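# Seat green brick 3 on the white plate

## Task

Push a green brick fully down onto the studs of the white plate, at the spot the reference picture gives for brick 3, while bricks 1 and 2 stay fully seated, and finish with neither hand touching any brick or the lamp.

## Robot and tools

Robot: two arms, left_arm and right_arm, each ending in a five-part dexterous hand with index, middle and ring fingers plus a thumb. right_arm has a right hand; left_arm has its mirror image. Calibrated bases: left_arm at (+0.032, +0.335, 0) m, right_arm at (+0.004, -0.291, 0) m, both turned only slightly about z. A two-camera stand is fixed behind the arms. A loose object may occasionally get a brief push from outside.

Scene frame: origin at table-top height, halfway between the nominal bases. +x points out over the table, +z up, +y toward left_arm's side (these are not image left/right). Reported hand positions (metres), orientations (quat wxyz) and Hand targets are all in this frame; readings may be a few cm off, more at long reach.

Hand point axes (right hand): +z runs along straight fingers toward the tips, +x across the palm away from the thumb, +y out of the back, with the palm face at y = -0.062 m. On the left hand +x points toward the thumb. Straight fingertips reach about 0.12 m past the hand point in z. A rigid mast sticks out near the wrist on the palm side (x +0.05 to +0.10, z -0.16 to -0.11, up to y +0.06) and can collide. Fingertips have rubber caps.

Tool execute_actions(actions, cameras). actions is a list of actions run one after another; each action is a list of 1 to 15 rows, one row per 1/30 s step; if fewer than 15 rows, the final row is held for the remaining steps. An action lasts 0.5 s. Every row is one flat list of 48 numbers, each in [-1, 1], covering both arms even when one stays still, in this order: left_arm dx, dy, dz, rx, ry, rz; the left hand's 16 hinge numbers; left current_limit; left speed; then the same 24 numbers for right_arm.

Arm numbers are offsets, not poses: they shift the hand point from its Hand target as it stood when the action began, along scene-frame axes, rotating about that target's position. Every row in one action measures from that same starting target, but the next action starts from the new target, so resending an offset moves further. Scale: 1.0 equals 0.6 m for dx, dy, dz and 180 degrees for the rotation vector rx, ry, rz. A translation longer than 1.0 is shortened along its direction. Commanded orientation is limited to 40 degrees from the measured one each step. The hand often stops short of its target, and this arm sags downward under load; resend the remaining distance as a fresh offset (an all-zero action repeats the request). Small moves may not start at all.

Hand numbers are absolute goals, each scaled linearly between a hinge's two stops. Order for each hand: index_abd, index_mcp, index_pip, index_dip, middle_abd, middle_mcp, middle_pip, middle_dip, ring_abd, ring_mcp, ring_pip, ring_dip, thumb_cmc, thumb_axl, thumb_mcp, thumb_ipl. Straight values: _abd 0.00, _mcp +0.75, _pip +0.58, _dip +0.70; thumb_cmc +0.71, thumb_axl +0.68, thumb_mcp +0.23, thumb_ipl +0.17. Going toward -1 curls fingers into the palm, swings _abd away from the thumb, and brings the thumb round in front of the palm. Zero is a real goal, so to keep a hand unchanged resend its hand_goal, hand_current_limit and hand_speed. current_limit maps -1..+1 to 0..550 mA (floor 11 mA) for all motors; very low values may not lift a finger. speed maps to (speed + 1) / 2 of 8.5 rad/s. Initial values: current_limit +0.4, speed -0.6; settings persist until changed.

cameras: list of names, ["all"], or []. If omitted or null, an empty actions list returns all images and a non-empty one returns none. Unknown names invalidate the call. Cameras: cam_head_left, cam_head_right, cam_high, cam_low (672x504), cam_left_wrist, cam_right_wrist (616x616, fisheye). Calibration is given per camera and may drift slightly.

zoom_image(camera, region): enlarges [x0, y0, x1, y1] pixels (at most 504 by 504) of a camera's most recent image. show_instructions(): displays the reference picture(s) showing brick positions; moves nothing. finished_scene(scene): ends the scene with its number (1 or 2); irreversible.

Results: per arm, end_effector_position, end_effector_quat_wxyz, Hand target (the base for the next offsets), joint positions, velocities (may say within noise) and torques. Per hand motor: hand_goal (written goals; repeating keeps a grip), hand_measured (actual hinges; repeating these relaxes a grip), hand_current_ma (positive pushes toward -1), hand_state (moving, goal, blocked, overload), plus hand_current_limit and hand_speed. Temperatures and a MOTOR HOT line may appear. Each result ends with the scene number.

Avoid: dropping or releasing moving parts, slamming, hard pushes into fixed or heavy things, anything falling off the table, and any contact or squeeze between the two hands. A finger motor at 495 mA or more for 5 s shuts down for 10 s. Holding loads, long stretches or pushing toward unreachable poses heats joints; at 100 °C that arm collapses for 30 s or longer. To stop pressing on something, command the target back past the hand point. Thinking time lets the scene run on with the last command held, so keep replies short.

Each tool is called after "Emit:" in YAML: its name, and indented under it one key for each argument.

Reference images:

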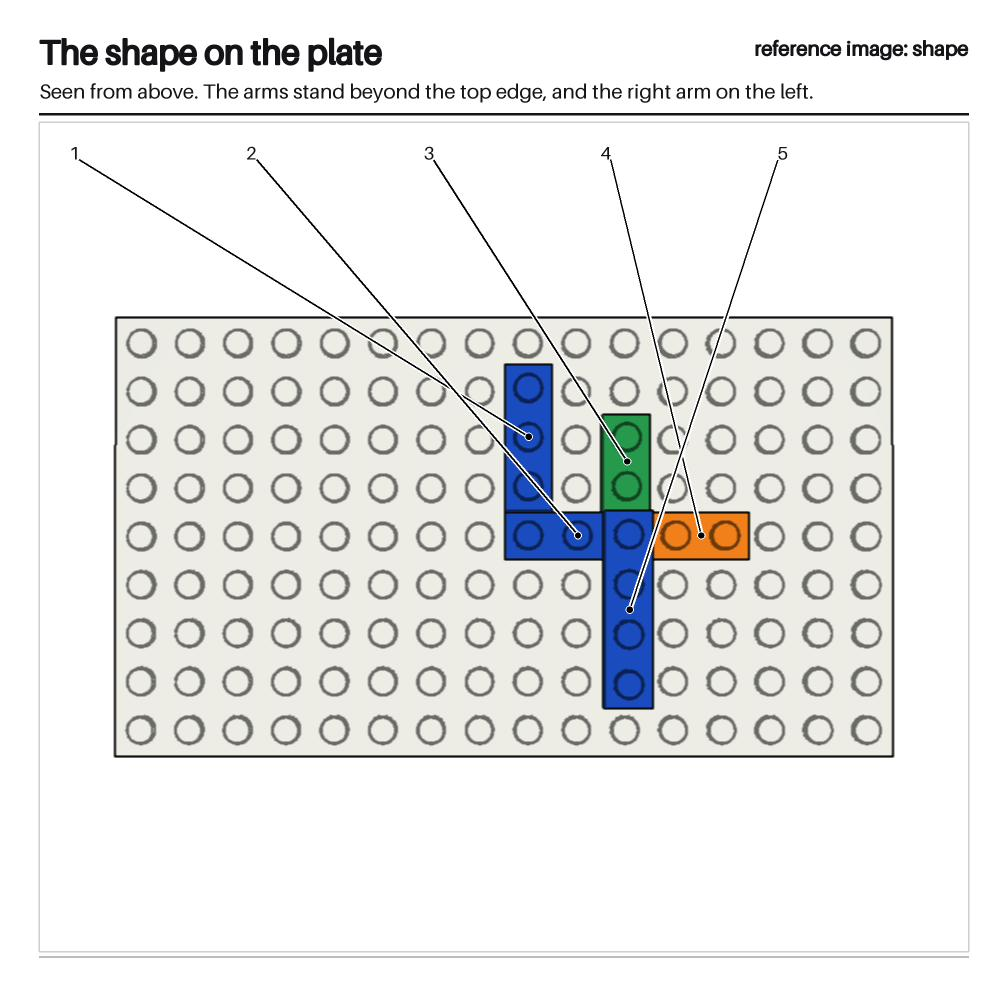

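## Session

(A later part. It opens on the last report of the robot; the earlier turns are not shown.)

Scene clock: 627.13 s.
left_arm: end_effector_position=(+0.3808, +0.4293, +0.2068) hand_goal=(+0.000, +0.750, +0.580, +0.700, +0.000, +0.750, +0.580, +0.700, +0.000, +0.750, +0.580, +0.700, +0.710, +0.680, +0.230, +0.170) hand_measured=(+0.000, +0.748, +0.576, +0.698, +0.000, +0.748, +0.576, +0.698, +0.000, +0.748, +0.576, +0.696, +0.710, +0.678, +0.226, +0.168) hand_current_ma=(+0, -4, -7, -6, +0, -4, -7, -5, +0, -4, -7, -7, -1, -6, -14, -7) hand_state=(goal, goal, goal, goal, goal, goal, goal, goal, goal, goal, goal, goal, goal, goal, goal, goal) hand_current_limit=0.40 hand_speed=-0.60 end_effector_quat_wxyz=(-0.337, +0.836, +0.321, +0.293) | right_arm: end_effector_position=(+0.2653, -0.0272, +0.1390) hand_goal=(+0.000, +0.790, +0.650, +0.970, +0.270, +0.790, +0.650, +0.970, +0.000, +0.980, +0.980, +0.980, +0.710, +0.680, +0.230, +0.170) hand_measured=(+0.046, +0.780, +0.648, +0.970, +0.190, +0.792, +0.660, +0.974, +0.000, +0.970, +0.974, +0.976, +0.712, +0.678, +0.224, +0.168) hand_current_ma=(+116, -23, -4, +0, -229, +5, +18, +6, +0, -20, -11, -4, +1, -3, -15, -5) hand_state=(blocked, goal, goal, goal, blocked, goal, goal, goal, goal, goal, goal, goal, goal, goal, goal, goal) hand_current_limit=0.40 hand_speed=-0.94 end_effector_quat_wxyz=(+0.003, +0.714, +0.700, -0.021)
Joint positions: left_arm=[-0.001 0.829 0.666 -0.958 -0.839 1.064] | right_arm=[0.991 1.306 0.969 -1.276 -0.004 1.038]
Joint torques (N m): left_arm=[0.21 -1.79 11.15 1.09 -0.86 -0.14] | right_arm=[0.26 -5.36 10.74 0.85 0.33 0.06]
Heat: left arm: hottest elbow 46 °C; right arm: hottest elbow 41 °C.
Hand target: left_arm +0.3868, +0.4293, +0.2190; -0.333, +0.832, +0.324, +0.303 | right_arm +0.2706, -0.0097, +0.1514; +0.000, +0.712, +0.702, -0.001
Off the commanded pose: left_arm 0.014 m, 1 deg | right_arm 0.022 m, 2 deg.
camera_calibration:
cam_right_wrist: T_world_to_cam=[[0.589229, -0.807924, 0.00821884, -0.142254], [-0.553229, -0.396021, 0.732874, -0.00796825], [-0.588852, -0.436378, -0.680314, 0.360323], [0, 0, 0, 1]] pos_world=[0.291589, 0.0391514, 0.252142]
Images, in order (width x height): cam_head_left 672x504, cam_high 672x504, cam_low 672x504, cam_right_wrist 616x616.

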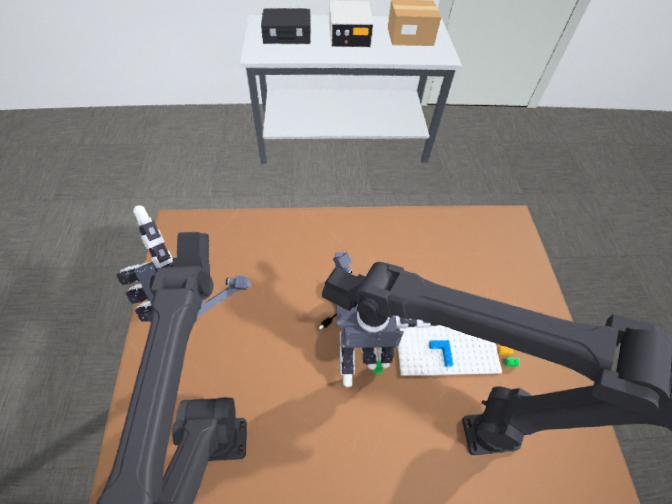

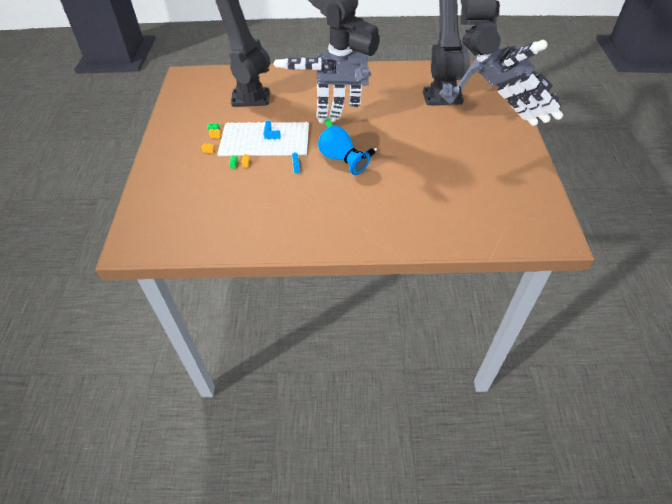

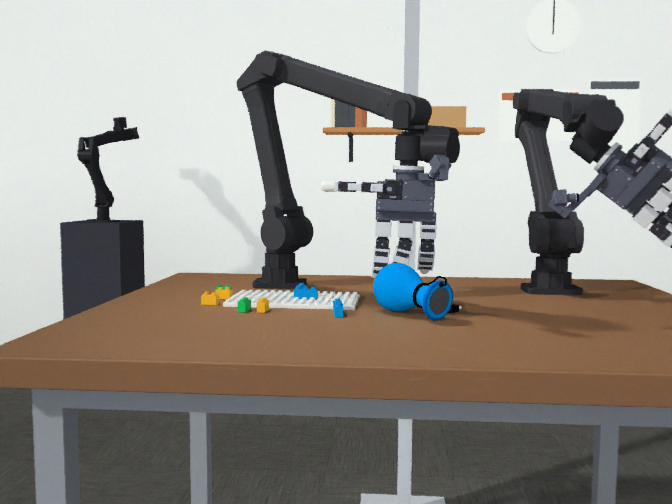

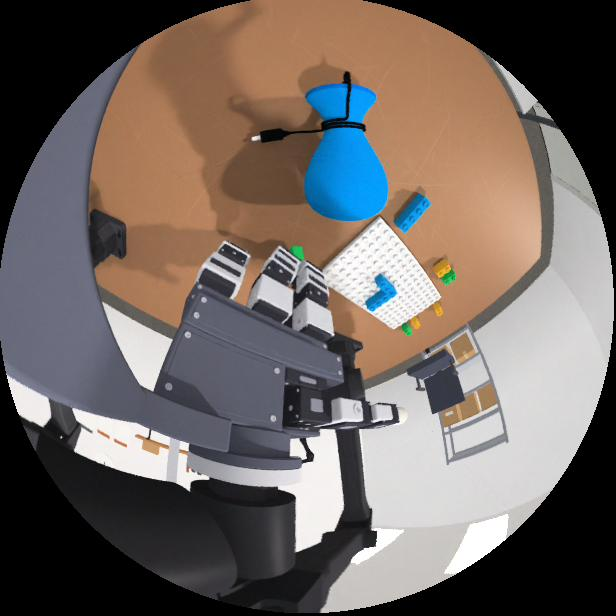

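Emit:
execute_actions:
  actions:
    - [[0,0,0,0,0,0,0,0.75,0.58,0.7,0,0.75,0.58,0.7,0,0.75,0.58,0.7,0.71,0.68,0.23,0.17,0.4,-0.6,0,0,-0.018,0,0,0,0.0,0.79,0.65,0.97,0.27,0.79,0.65,0.97,0,0.98,0.98,0.98,0.71,0.68,0.23,0.17,0.4,-0.94]]
  cameras: ["cam_low","cam_right_wrist","cam_head_left","cam_head_right"]

Emit:
zoom_image:
  camera: "cam_head_left"
  region: [350, 340, 410, 400]

Emit:
zoom_image:
  camera: "cam_head_right"
  region: [350, 340, 410, 400]

Emit:
zoom_image:
  camera: "cam_right_wrist"
  region: [270, 225, 330, 285]

Scene clock: 635.37 s.
left_arm: end_effector_position=(+0.3808, +0.4293, +0.2068) hand_goal=(+0.000, +0.750, +0.580, +0.700, +0.000, +0.750, +0.580, +0.700, +0.000, +0.750, +0.580, +0.700, +0.710, +0.680, +0.230, +0.170) hand_measured=(+0.000, +0.748, +0.576, +0.698, +0.000, +0.748, +0.576, +0.698, +0.000, +0.748, +0.576, +0.696, +0.710, +0.678, +0.226, +0.168) hand_current_ma=(+0, -4, -7, -6, +0, -4, -7, -5, +0, -4, -7, -7, -1, -6, -14, -7) hand_state=(goal, goal, goal, goal, goal, goal, goal, goal, goal, goal, goal, goal, goal, goal, goal, goal) hand_current_limit=0.40 hand_speed=-0.60 end_effector_quat_wxyz=(-0.337, +0.836, +0.321, +0.293) | right_arm: end_effector_position=(+0.2693, -0.0209, +0.1376) hand_goal=(+0.000, +0.790, +0.650, +0.970, +0.270, +0.790, +0.650, +0.970, +0.000, +0.980, +0.980, +0.980, +0.710, +0.680, +0.230, +0.170) hand_measured=(+0.046, +0.780, +0.648, +0.970, +0.190, +0.792, +0.660, +0.974, +0.000, +0.970, +0.974, +0.976, +0.712, +0.678, +0.224, +0.168) hand_current_ma=(+116, -23, -4, +0, -229, +5, +18, +6, +0, -20, -11, -4, +1, -3, -15, -5) hand_state=(blocked, goal, goal, goal, blocked, goal, goal, goal, goal, goal, goal, goal, goal, goal, goal, goal) hand_current_limit=0.40 hand_speed=-0.94 end_effector_quat_wxyz=(+0.000, +0.714, +0.700, -0.009)
Joint positions: left_arm=[-0.001 0.829 0.666 -0.958 -0.839 1.064] | right_arm=[0.991 1.311 0.969 -1.246 -0.003 1.039]
Joint torques (N m): left_arm=[0.21 -1.79 11.15 1.07 -0.86 -0.13] | right_arm=[0.56 -4.95 9.1 0.98 0.33 0.05]
Heat: left arm: hottest elbow 46 °C; right arm: hottest elbow 41 °C.
Hand target: left_arm +0.3868, +0.4293, +0.2190; -0.333, +0.832, +0.324, +0.303 | right_arm +0.2707, -0.0096, +0.1405; +0.000, +0.712, +0.702, +0.000
Off the commanded pose: left_arm 0.014 m, 1 deg | right_arm 0.012 m, 1 deg.
camera_calibration:
cam_right_wrist: T_world_to_cam=[[0.588584, -0.808436, -0.000349235, -0.138167], [-0.563239, -0.410377, 0.717184, 0.00238733], [-0.57994, -0.421926, -0.696884, 0.364647], [0, 0, 0, 1]] pos_world=[0.294141, 0.043135, 0.252356]
Images, in order (width x height): cam_head_left 672x504, cam_head_right 672x504, cam_low 672x504, cam_right_wrist 616x616.

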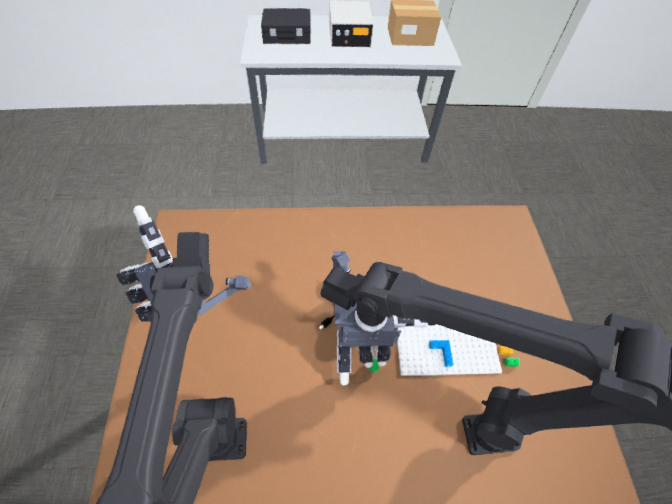

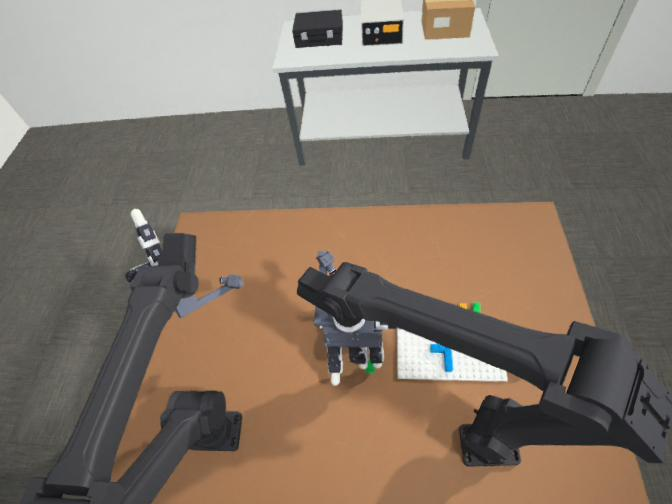

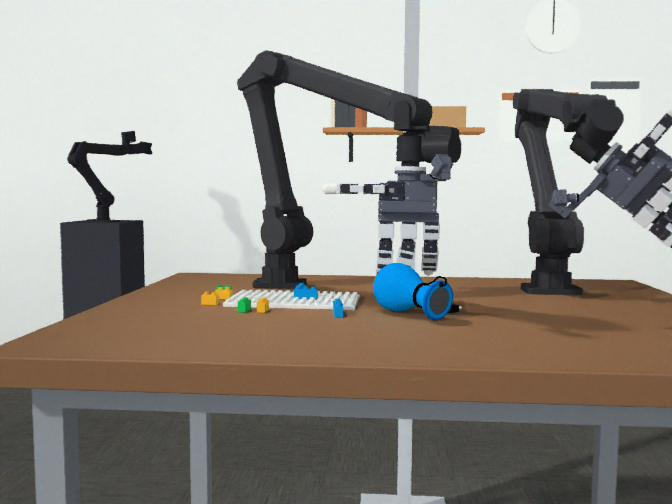

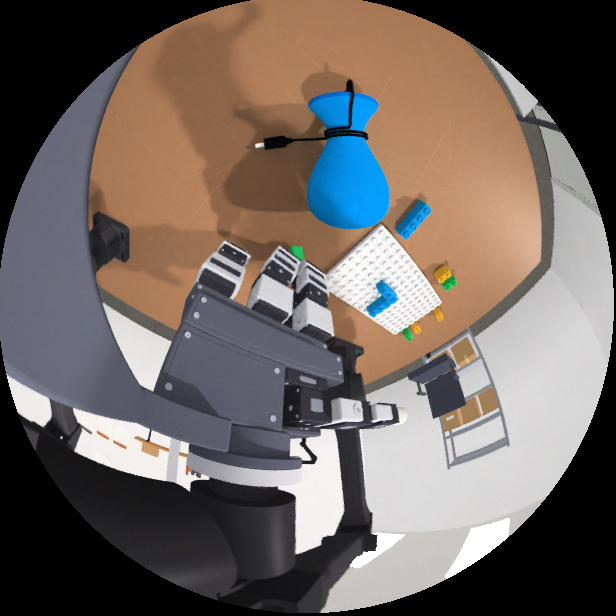

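Scaled by 8.400 from the camera's 672x504 image, which has a finer 960x720 frame.

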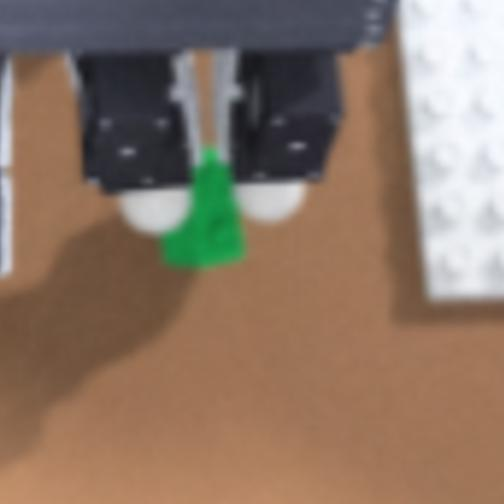

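Scaled by 8.400 from the camera's 672x504 image, which has a finer 960x720 frame.

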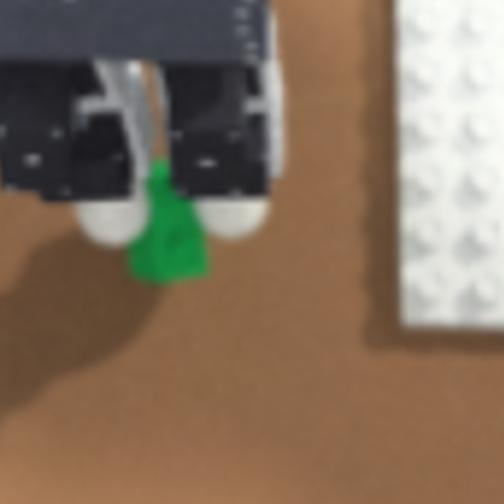

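Scaled by 8.400 from the camera's 616x616 image, which has a finer 880x880 frame.

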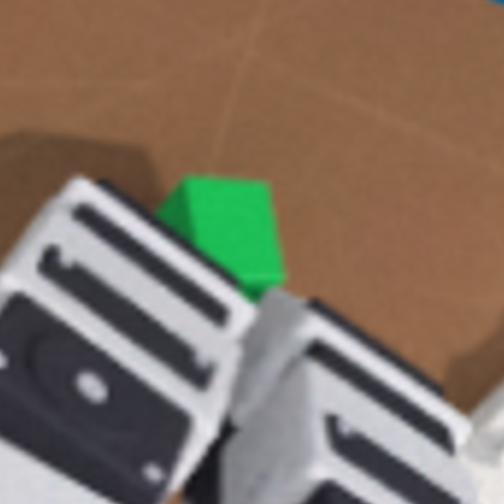

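Emit:
execute_actions:
  actions:
    - [[0,0,0,0,0,0,0,0.75,0.58,0.7,0,0.75,0.58,0.7,0,0.75,0.58,0.7,0.71,0.68,0.23,0.17,0.4,-0.6,0,0,-0.015,0,0,0,0.0,0.79,0.65,0.97,0.27,0.79,0.65,0.97,0,0.98,0.98,0.98,0.71,0.68,0.23,0.17,0.4,-0.94]]
  cameras: ["cam_right_wrist","cam_head_left"]

Emit:
zoom_image:
  camera: "cam_head_left"
  region: [350, 340, 410, 400]

Emit:
zoom_image:
  camera: "cam_right_wrist"
  region: [270, 225, 330, 285]

Scene clock: 642.50 s.
left_arm: end_effector_position=(+0.3808, +0.4293, +0.2068) hand_goal=(+0.000, +0.750, +0.580, +0.700, +0.000, +0.750, +0.580, +0.700, +0.000, +0.750, +0.580, +0.700, +0.710, +0.680, +0.230, +0.170) hand_measured=(+0.000, +0.748, +0.576, +0.698, +0.000, +0.748, +0.576, +0.698, +0.000, +0.748, +0.576, +0.696, +0.710, +0.678, +0.226, +0.168) hand_current_ma=(+0, -4, -7, -6, +0, -4, -7, -5, +0, -4, -7, -7, -1, -6, -14, -7) hand_state=(goal, goal, goal, goal, goal, goal, goal, goal, goal, goal, goal, goal, goal, goal, goal, goal) hand_current_limit=0.40 hand_speed=-0.60 end_effector_quat_wxyz=(-0.337, +0.836, +0.321, +0.293) | right_arm: end_effector_position=(+0.2727, -0.0155, +0.1348) hand_goal=(+0.000, +0.790, +0.650, +0.970, +0.270, +0.790, +0.650, +0.970, +0.000, +0.980, +0.980, +0.980, +0.710, +0.680, +0.230, +0.170) hand_measured=(+0.046, +0.780, +0.648, +0.970, +0.196, +0.794, +0.660, +0.974, +0.000, +0.970, +0.974, +0.976, +0.712, +0.678, +0.224, +0.168) hand_current_ma=(+116, -23, -4, +0, -209, +5, +18, +6, +0, -20, -11, -4, +1, -3, -15, -5) hand_state=(blocked, goal, goal, goal, blocked, goal, goal, goal, goal, goal, goal, goal, goal, goal, goal, goal) hand_current_limit=0.40 hand_speed=-0.94 end_effector_quat_wxyz=(-0.001, +0.714, +0.700, -0.001)
Joint positions: left_arm=[-0.001 0.829 0.666 -0.958 -0.839 1.064] | right_arm=[0.991 1.321 0.969 -1.221 -0.003 1.039]
Joint torques (N m): left_arm=[0.32 -1.79 11.15 1.09 -0.86 -0.14] | right_arm=[0.44 -5.3 7.62 1.05 0.34 0.04]
Heat: left arm: hottest elbow 46 °C; right arm: hottest elbow 41 °C.
Hand target: left_arm +0.3868, +0.4293, +0.2190; -0.333, +0.832, +0.324, +0.303 | right_arm +0.2706, -0.0097, +0.1316; +0.000, +0.712, +0.702, +0.000
Off the commanded pose: left_arm 0.014 m, 1 deg | right_arm 0.007 m, 0 deg.
camera_calibration:
cam_right_wrist: T_world_to_cam=[[0.588568, -0.808422, -0.00642941, -0.134955], [-0.569241, -0.420054, 0.706767, 0.0114439], [-0.574067, -0.41232, -0.707417, 0.366909], [0, 0, 0, 1]] pos_world=[0.296575, 0.0469906, 0.250602]
Images, in order (width x height): cam_head_left 672x504, cam_right_wrist 616x616.

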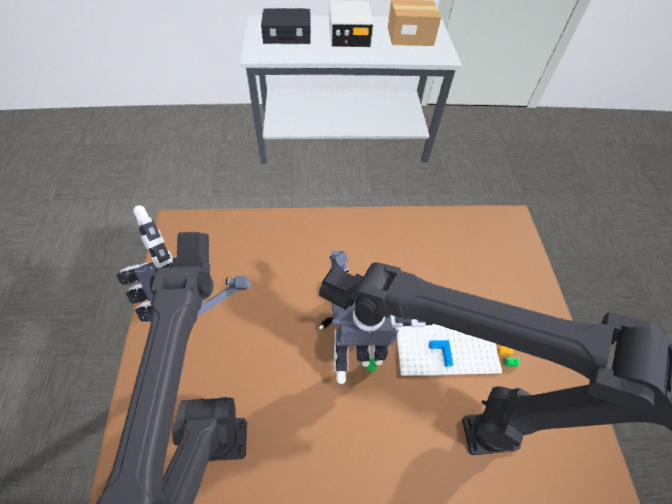

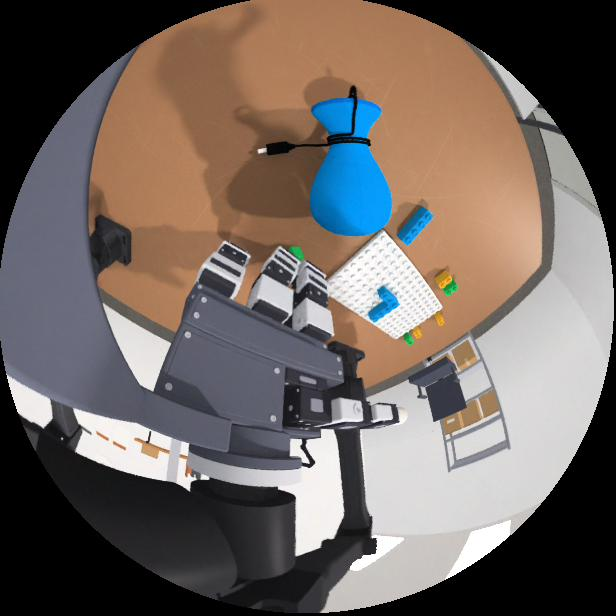

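Scaled by 8.400 from the camera's 672x504 image, which has a finer 960x720 frame.

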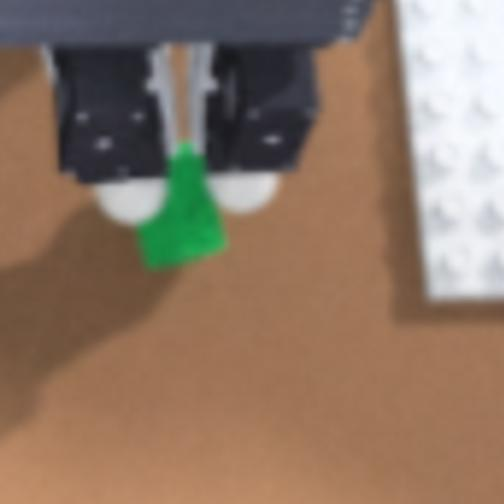

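Scaled by 8.400 from the camera's 616x616 image, which has a finer 880x880 frame.

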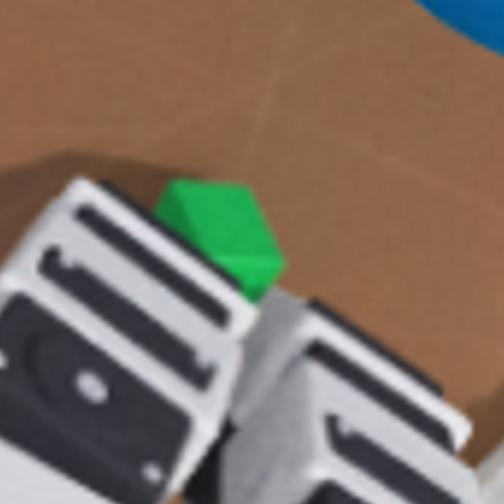

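Emit:
execute_actions:
  actions:
    - [[0,0,0,0,0,0,0,0.75,0.58,0.7,0,0.75,0.58,0.7,0,0.75,0.58,0.7,0.71,0.68,0.23,0.17,0.4,-0.6,0,0,0,0,0,0,0.05,0.79,0.65,0.97,0.12,0.79,0.65,0.97,0,0.98,0.98,0.98,0.71,0.68,0.23,0.17,0.4,-0.94]]
    - [[0,0,0,0,0,0,0,0.75,0.58,0.7,0,0.75,0.58,0.7,0,0.75,0.58,0.7,0.71,0.68,0.23,0.17,0.4,-0.6,0,0,0,0,0,0,0.05,0.79,0.65,0.97,0.0,0.79,0.65,0.97,0,0.98,0.98,0.98,0.71,0.68,0.23,0.17,0.4,-0.94]]
  cameras: ["cam_right_wrist","cam_head_left","cam_high"]

Emit:
zoom_image:
  camera: "cam_head_left"
  region: [350, 340, 410, 400]

Emit:
zoom_image:
  camera: "cam_right_wrist"
  region: [270, 225, 330, 285]

Emit:
zoom_image:
  camera: "cam_high"
  region: [290, 80, 380, 150]

Scene clock: 652.00 s.
left_arm: end_effector_position=(+0.3808, +0.4293, +0.2068) hand_goal=(+0.000, +0.750, +0.580, +0.700, +0.000, +0.750, +0.580, +0.700, +0.000, +0.750, +0.580, +0.700, +0.710, +0.680, +0.230, +0.170) hand_measured=(+0.000, +0.748, +0.576, +0.698, +0.000, +0.748, +0.576, +0.698, +0.000, +0.748, +0.576, +0.696, +0.710, +0.678, +0.226, +0.168) hand_current_ma=(+0, -4, -7, -6, +0, -4, -7, -5, +0, -4, -7, -7, -1, -6, -14, -7) hand_state=(goal, goal, goal, goal, goal, goal, goal, goal, goal, goal, goal, goal, goal, goal, goal, goal) hand_current_limit=0.40 hand_speed=-0.60 end_effector_quat_wxyz=(-0.337, +0.836, +0.321, +0.293) | right_arm: end_effector_position=(+0.2727, -0.0155, +0.1348) hand_goal=(+0.050, +0.790, +0.650, +0.970, +0.000, +0.790, +0.650, +0.970, +0.000, +0.980, +0.980, +0.980, +0.710, +0.680, +0.230, +0.170) hand_measured=(+0.052, +0.784, +0.648, +0.970, +0.002, +0.790, +0.652, +0.972, +0.000, +0.970, +0.974, +0.976, +0.712, +0.678, +0.224, +0.168) hand_current_ma=(+3, -12, -4, +0, +4, +1, +3, +3, +0, -20, -11, -4, +1, -3, -15, -5) hand_state=(goal, goal, goal, goal, goal, goal, goal, goal, goal, goal, goal, goal, goal, goal, goal, goal) hand_current_limit=0.40 hand_speed=-0.94 end_effector_quat_wxyz=(-0.001, +0.714, +0.700, -0.001)
Joint positions: left_arm=[-0.001 0.829 0.666 -0.958 -0.839 1.064] | right_arm=[0.991 1.321 0.969 -1.221 -0.003 1.039]
Joint torques (N m): left_arm=[0.26 -1.79 11.15 1.09 -0.86 -0.13] | right_arm=[0.32 -5.36 7.61 1.07 0.35 0.04]
Heat: left arm: hottest elbow 46 °C; right arm: hottest elbow 40 °C.
Hand target: left_arm +0.3868, +0.4293, +0.2190; -0.333, +0.832, +0.324, +0.303 | right_arm +0.2706, -0.0097, +0.1316; +0.000, +0.712, +0.702, +0.000
Off the commanded pose: left_arm 0.014 m, 1 deg | right_arm 0.007 m, 0 deg.
camera_calibration:
cam_right_wrist: T_world_to_cam=[[0.588568, -0.808422, -0.00642941, -0.134955], [-0.569241, -0.420054, 0.706767, 0.0114439], [-0.574067, -0.41232, -0.707417, 0.366909], [0, 0, 0, 1]] pos_world=[0.296575, 0.0469906, 0.250602]
Images, in order (width x height): cam_head_left 672x504, cam_high 672x504, cam_right_wrist 616x616.

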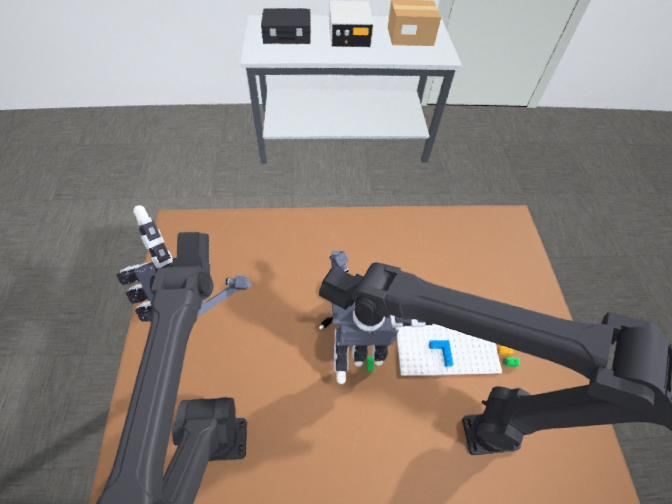

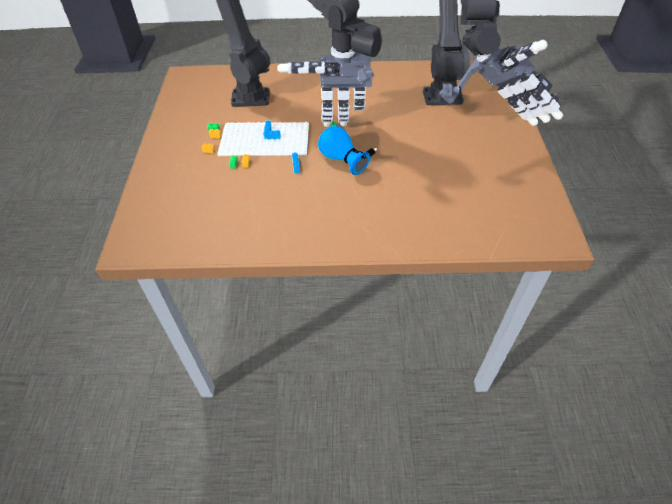

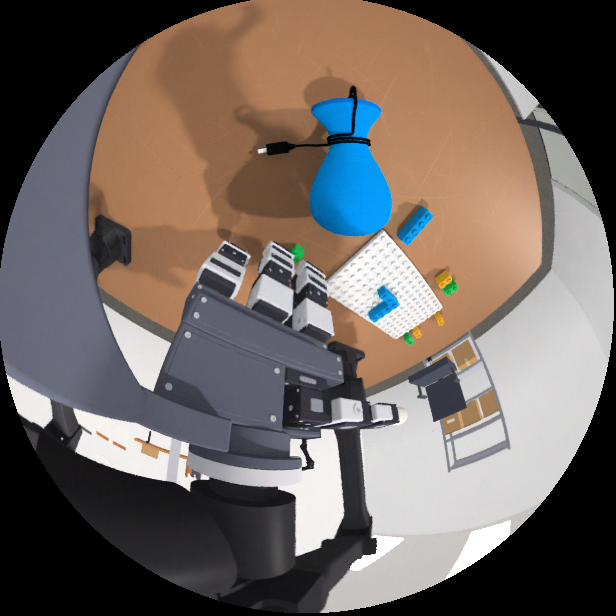

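Scaled by 8.400 from the camera's 672x504 image, which has a finer 960x720 frame.

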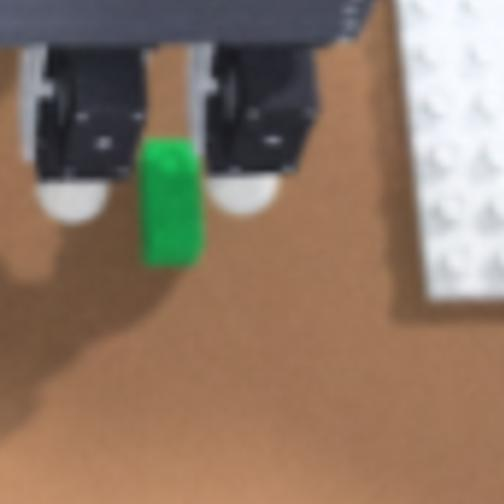

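Scaled by 8.400 from the camera's 616x616 image, which has a finer 880x880 frame.

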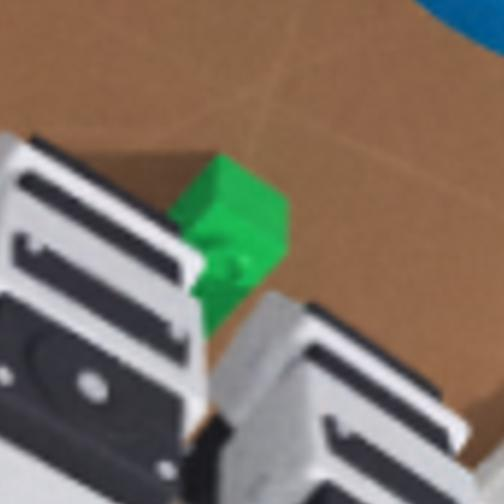

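Scaled by 5.600 from the camera's 672x504 image, which has a finer 960x720 frame.

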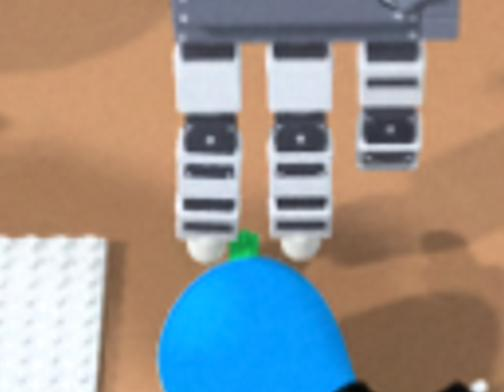

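Emit:
execute_actions:
  actions:
    - [[0,0,0,0,0,0,0,0.75,0.58,0.7,0,0.75,0.58,0.7,0,0.75,0.58,0.7,0.71,0.68,0.23,0.17,0.4,-0.6,0,-0.005,-0.016,0,0,0,0.05,0.78,0.65,0.97,0.0,0.78,0.65,0.97,0,0.98,0.98,0.98,0.71,0.68,0.23,0.17,0.4,-0.94]]
  cameras: ["cam_right_wrist","cam_head_left","cam_high"]

Emit:
zoom_image:
  camera: "cam_head_left"
  region: [350, 340, 410, 400]

Emit:
zoom_image:
  camera: "cam_right_wrist"
  region: [270, 225, 330, 285]

Emit:
zoom_image:
  camera: "cam_high"
  region: [310, 100, 360, 150]

Scene clock: 677.47 s.
left_arm: end_effector_position=(+0.3808, +0.4293, +0.2068) hand_goal=(+0.000, +0.750, +0.580, +0.700, +0.000, +0.750, +0.580, +0.700, +0.000, +0.750, +0.580, +0.700, +0.710, +0.680, +0.230, +0.170) hand_measured=(+0.000, +0.748, +0.576, +0.698, +0.000, +0.748, +0.576, +0.698, +0.000, +0.748, +0.576, +0.696, +0.710, +0.678, +0.226, +0.168) hand_current_ma=(+0, -4, -7, -6, +0, -4, -7, -5, +0, -4, -7, -7, -1, -6, -14, -7) hand_state=(goal, goal, goal, goal, goal, goal, goal, goal, goal, goal, goal, goal, goal, goal, goal, goal) hand_current_limit=0.40 hand_speed=-0.60 end_effector_quat_wxyz=(-0.337, +0.836, +0.321, +0.293) | right_arm: end_effector_position=(+0.2720, -0.0166, +0.1258) hand_goal=(+0.050, +0.780, +0.650, +0.970, +0.000, +0.780, +0.650, +0.970, +0.000, +0.980, +0.980, +0.980, +0.710, +0.680, +0.230, +0.170) hand_measured=(+0.052, +0.780, +0.648, +0.970, +0.002, +0.780, +0.652, +0.972, +0.000, +0.970, +0.974, +0.976, +0.712, +0.678, +0.224, +0.168) hand_current_ma=(+3, +0, -4, +0, +3, +1, +3, +3, +0, -20, -11, -4, +1, -3, -15, -5) hand_state=(goal, goal, goal, goal, goal, goal, goal, goal, goal, goal, goal, goal, goal, goal, goal, goal) hand_current_limit=0.40 hand_speed=-0.94 end_effector_quat_wxyz=(-0.002, +0.714, +0.700, +0.000)
Joint positions: left_arm=[-0.001 0.829 0.666 -0.958 -0.839 1.064] | right_arm=[0.991 1.325 0.948 -1.193 -0.003 1.039]
Joint torques (N m): left_arm=[0.26 -1.79 11.15 1.09 -0.86 -0.13] | right_arm=[0.15 -5.36 7.35 1.02 0.32 0.03]
Heat: left arm: hottest elbow 46 °C; right arm: hottest elbow 39 °C.
Hand target: left_arm +0.3868, +0.4293, +0.2190; -0.333, +0.832, +0.324, +0.303 | right_arm +0.2707, -0.0126, +0.1220; +0.000, +0.712, +0.702, +0.000
Off the commanded pose: left_arm 0.014 m, 1 deg | right_arm 0.006 m, 0 deg.
camera_calibration:
cam_right_wrist: T_world_to_cam=[[0.588604, -0.808388, -0.00732305, -0.135384], [-0.570085, -0.421479, 0.705236, 0.0173588], [-0.573191, -0.41093, -0.708935, 0.359734], [0, 0, 0, 1]] pos_world=[0.29578, 0.0456987, 0.241794]
Images, in order (width x height): cam_head_left 672x504, cam_high 672x504, cam_right_wrist 616x616.

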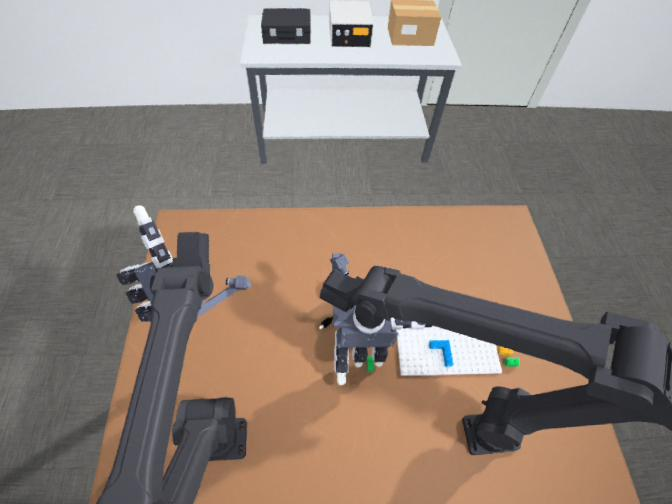

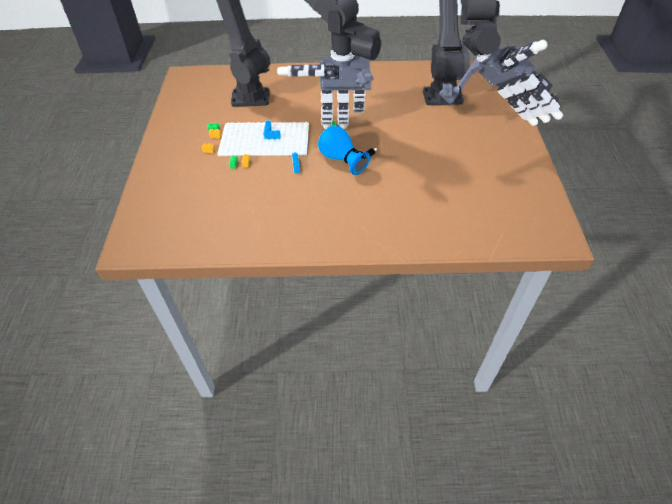

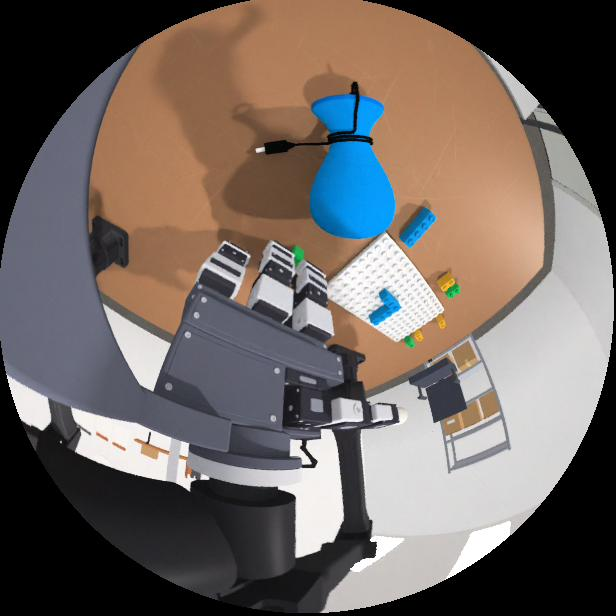

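Scaled by 8.400 from the camera's 672x504 image, which has a finer 960x720 frame.

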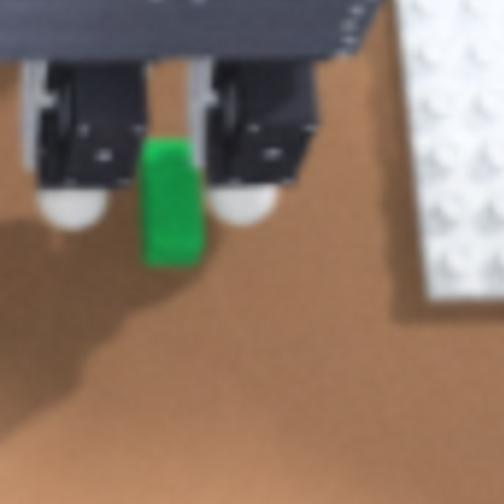

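Scaled by 8.400 from the camera's 616x616 image, which has a finer 880x880 frame.

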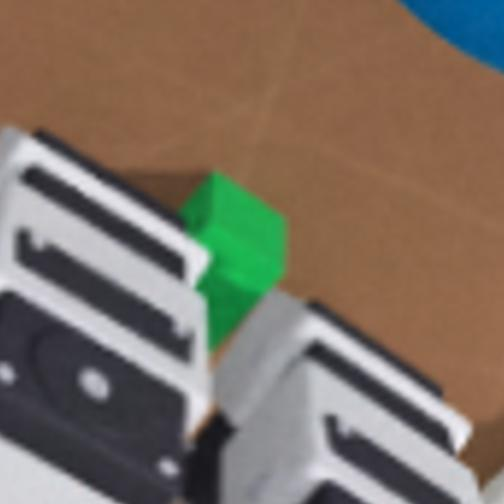

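Scaled by 10.080 from the camera's 672x504 image, which has a finer 960x720 frame.

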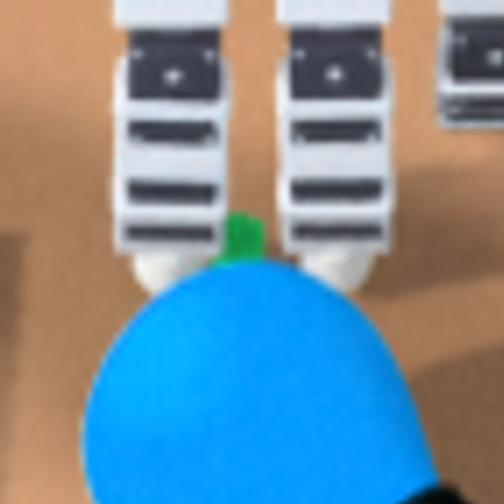

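Emit:
execute_actions:
  actions:
    - [[0,0,0,0,0,0,0,0.75,0.58,0.7,0,0.75,0.58,0.7,0,0.75,0.58,0.7,0.71,0.68,0.23,0.17,0.4,-0.6,0,0,0,0,0,0,0.01,0.77,0.65,0.97,0.09,0.77,0.65,0.97,0,0.98,0.98,0.98,0.71,0.68,0.23,0.17,0.4,-0.94]]
    - [[0,0,0,0,0,0,0,0.75,0.58,0.7,0,0.75,0.58,0.7,0,0.75,0.58,0.7,0.71,0.68,0.23,0.17,0.4,-0.6,0,0,0,0,0,0,-0.075,0.77,0.65,0.97,0.18,0.77,0.65,0.97,0,0.98,0.98,0.98,0.71,0.68,0.23,0.17,0.4,-0.94]]
    - [[0,0,0,0,0,0,0,0.75,0.58,0.7,0,0.75,0.58,0.7,0,0.75,0.58,0.7,0.71,0.68,0.23,0.17,0.4,-0.6,0,0,0,0,0,0,-0.075,0.77,0.65,0.97,0.18,0.77,0.65,0.97,0,0.98,0.98,0.98,0.71,0.68,0.23,0.17,0.4,-0.94]]
  cameras: ["cam_right_wrist","cam_head_left","cam_high"]

Emit:
zoom_image:
  camera: "cam_head_left"
  region: [350, 340, 410, 400]

Emit:
zoom_image:
  camera: "cam_right_wrist"
  region: [270, 225, 330, 285]

Scene clock: 690.10 s.
left_arm: end_effector_position=(+0.3808, +0.4293, +0.2068) hand_goal=(+0.000, +0.750, +0.580, +0.700, +0.000, +0.750, +0.580, +0.700, +0.000, +0.750, +0.580, +0.700, +0.710, +0.680, +0.230, +0.170) hand_measured=(+0.000, +0.748, +0.576, +0.698, +0.000, +0.748, +0.576, +0.698, +0.000, +0.748, +0.576, +0.696, +0.710, +0.678, +0.226, +0.168) hand_current_ma=(+0, -4, -7, -6, +0, -4, -7, -5, +0, -4, -7, -7, -1, -6, -14, -7) hand_state=(goal, goal, goal, goal, goal, goal, goal, goal, goal, goal, goal, goal, goal, goal, goal, goal) hand_current_limit=0.40 hand_speed=-0.60 end_effector_quat_wxyz=(-0.337, +0.836, +0.321, +0.293) | right_arm: end_effector_position=(+0.2720, -0.0166, +0.1258) hand_goal=(-0.074, +0.770, +0.650, +0.970, +0.180, +0.770, +0.650, +0.970, +0.000, +0.980, +0.980, +0.980, +0.710, +0.680, +0.230, +0.170) hand_measured=(-0.006, +0.770, +0.648, +0.970, +0.104, +0.770, +0.652, +0.972, +0.000, +0.970, +0.974, +0.976, +0.712, +0.678, +0.224, +0.168) hand_current_ma=(+192, +0, -4, +0, -217, +1, +3, +3, +0, -20, -11, -4, +1, -3, -15, -5) hand_state=(blocked, goal, goal, goal, blocked, goal, goal, goal, goal, goal, goal, goal, goal, goal, goal, goal) hand_current_limit=0.40 hand_speed=-0.94 end_effector_quat_wxyz=(-0.002, +0.714, +0.700, +0.000)
Joint positions: left_arm=[-0.001 0.829 0.666 -0.958 -0.839 1.064] | right_arm=[0.991 1.325 0.948 -1.193 -0.003 1.039]
Joint torques (N m): left_arm=[0.21 -1.79 11.15 1.09 -0.86 -0.13] | right_arm=[-0.21 -5.6 7.41 0.96 0.33 0.02]
Heat: left arm: hottest elbow 46 °C; right arm: hottest elbow 38 °C.
Hand target: left_arm +0.3868, +0.4293, +0.2190; -0.333, +0.832, +0.324, +0.303 | right_arm +0.2707, -0.0126, +0.1220; +0.000, +0.712, +0.702, +0.000
Off the commanded pose: left_arm 0.014 m, 1 deg | right_arm 0.006 m, 0 deg.
camera_calibration:
cam_right_wrist: T_world_to_cam=[[0.588604, -0.808388, -0.00732305, -0.135384], [-0.570085, -0.421479, 0.705236, 0.0173588], [-0.573191, -0.41093, -0.708935, 0.359734], [0, 0, 0, 1]] pos_world=[0.29578, 0.0456987, 0.241794]
Images, in order (width x height): cam_head_left 672x504, cam_high 672x504, cam_right_wrist 616x616.

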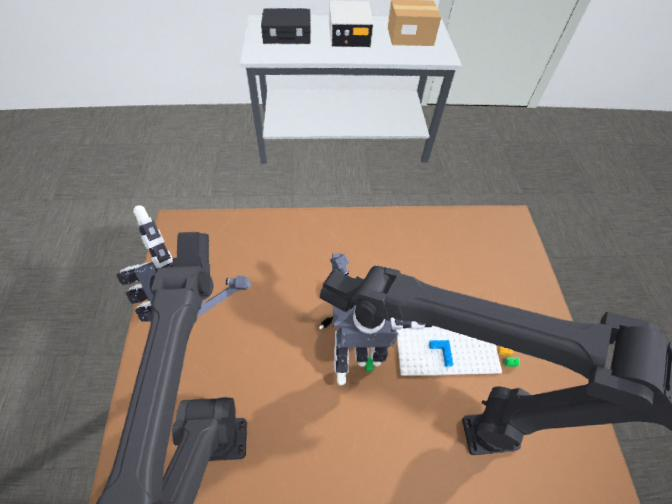

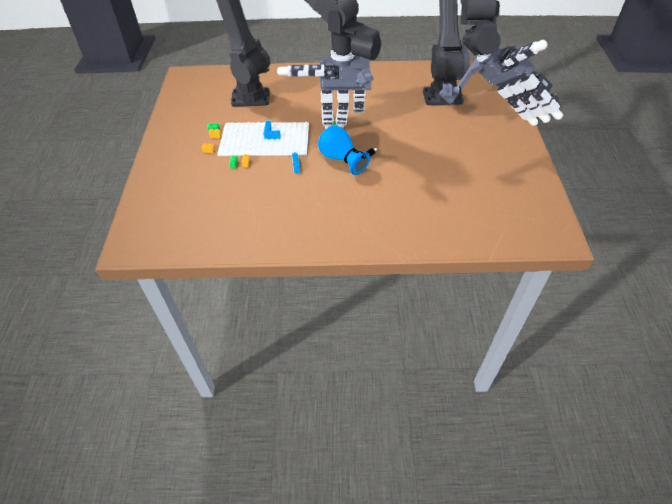

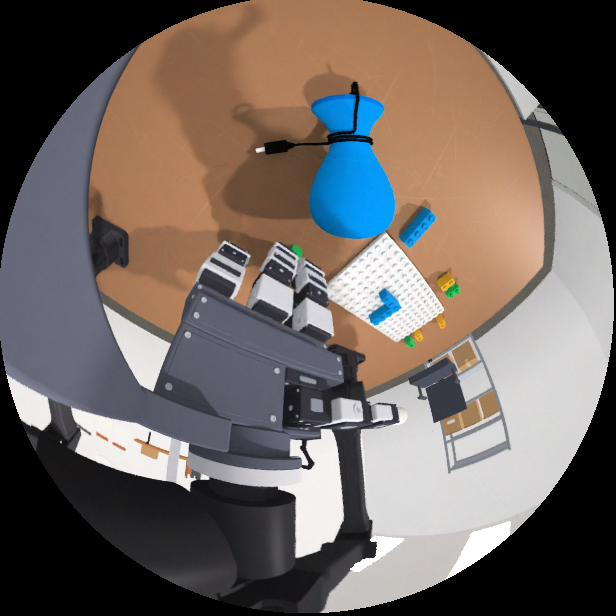

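Scaled by 8.400 from the camera's 672x504 image, which has a finer 960x720 frame.

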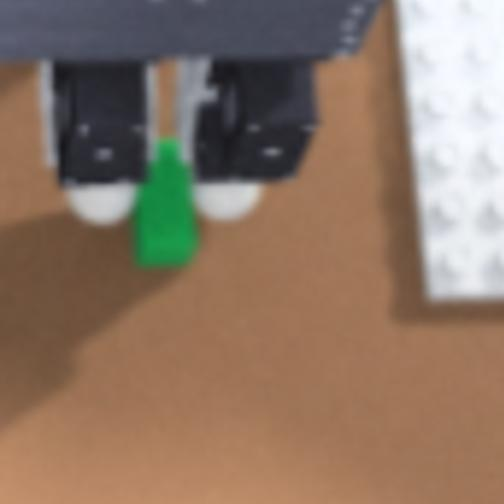

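Scaled by 8.400 from the camera's 616x616 image, which has a finer 880x880 frame.

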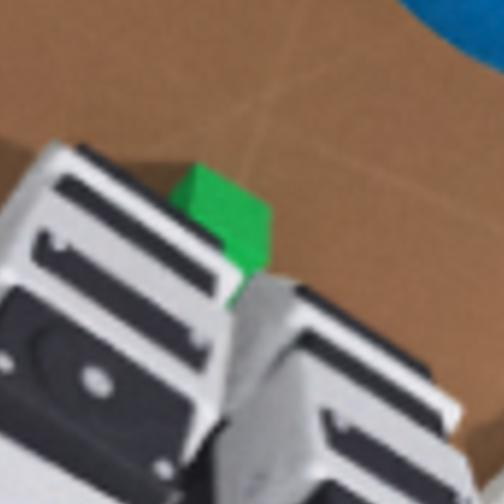

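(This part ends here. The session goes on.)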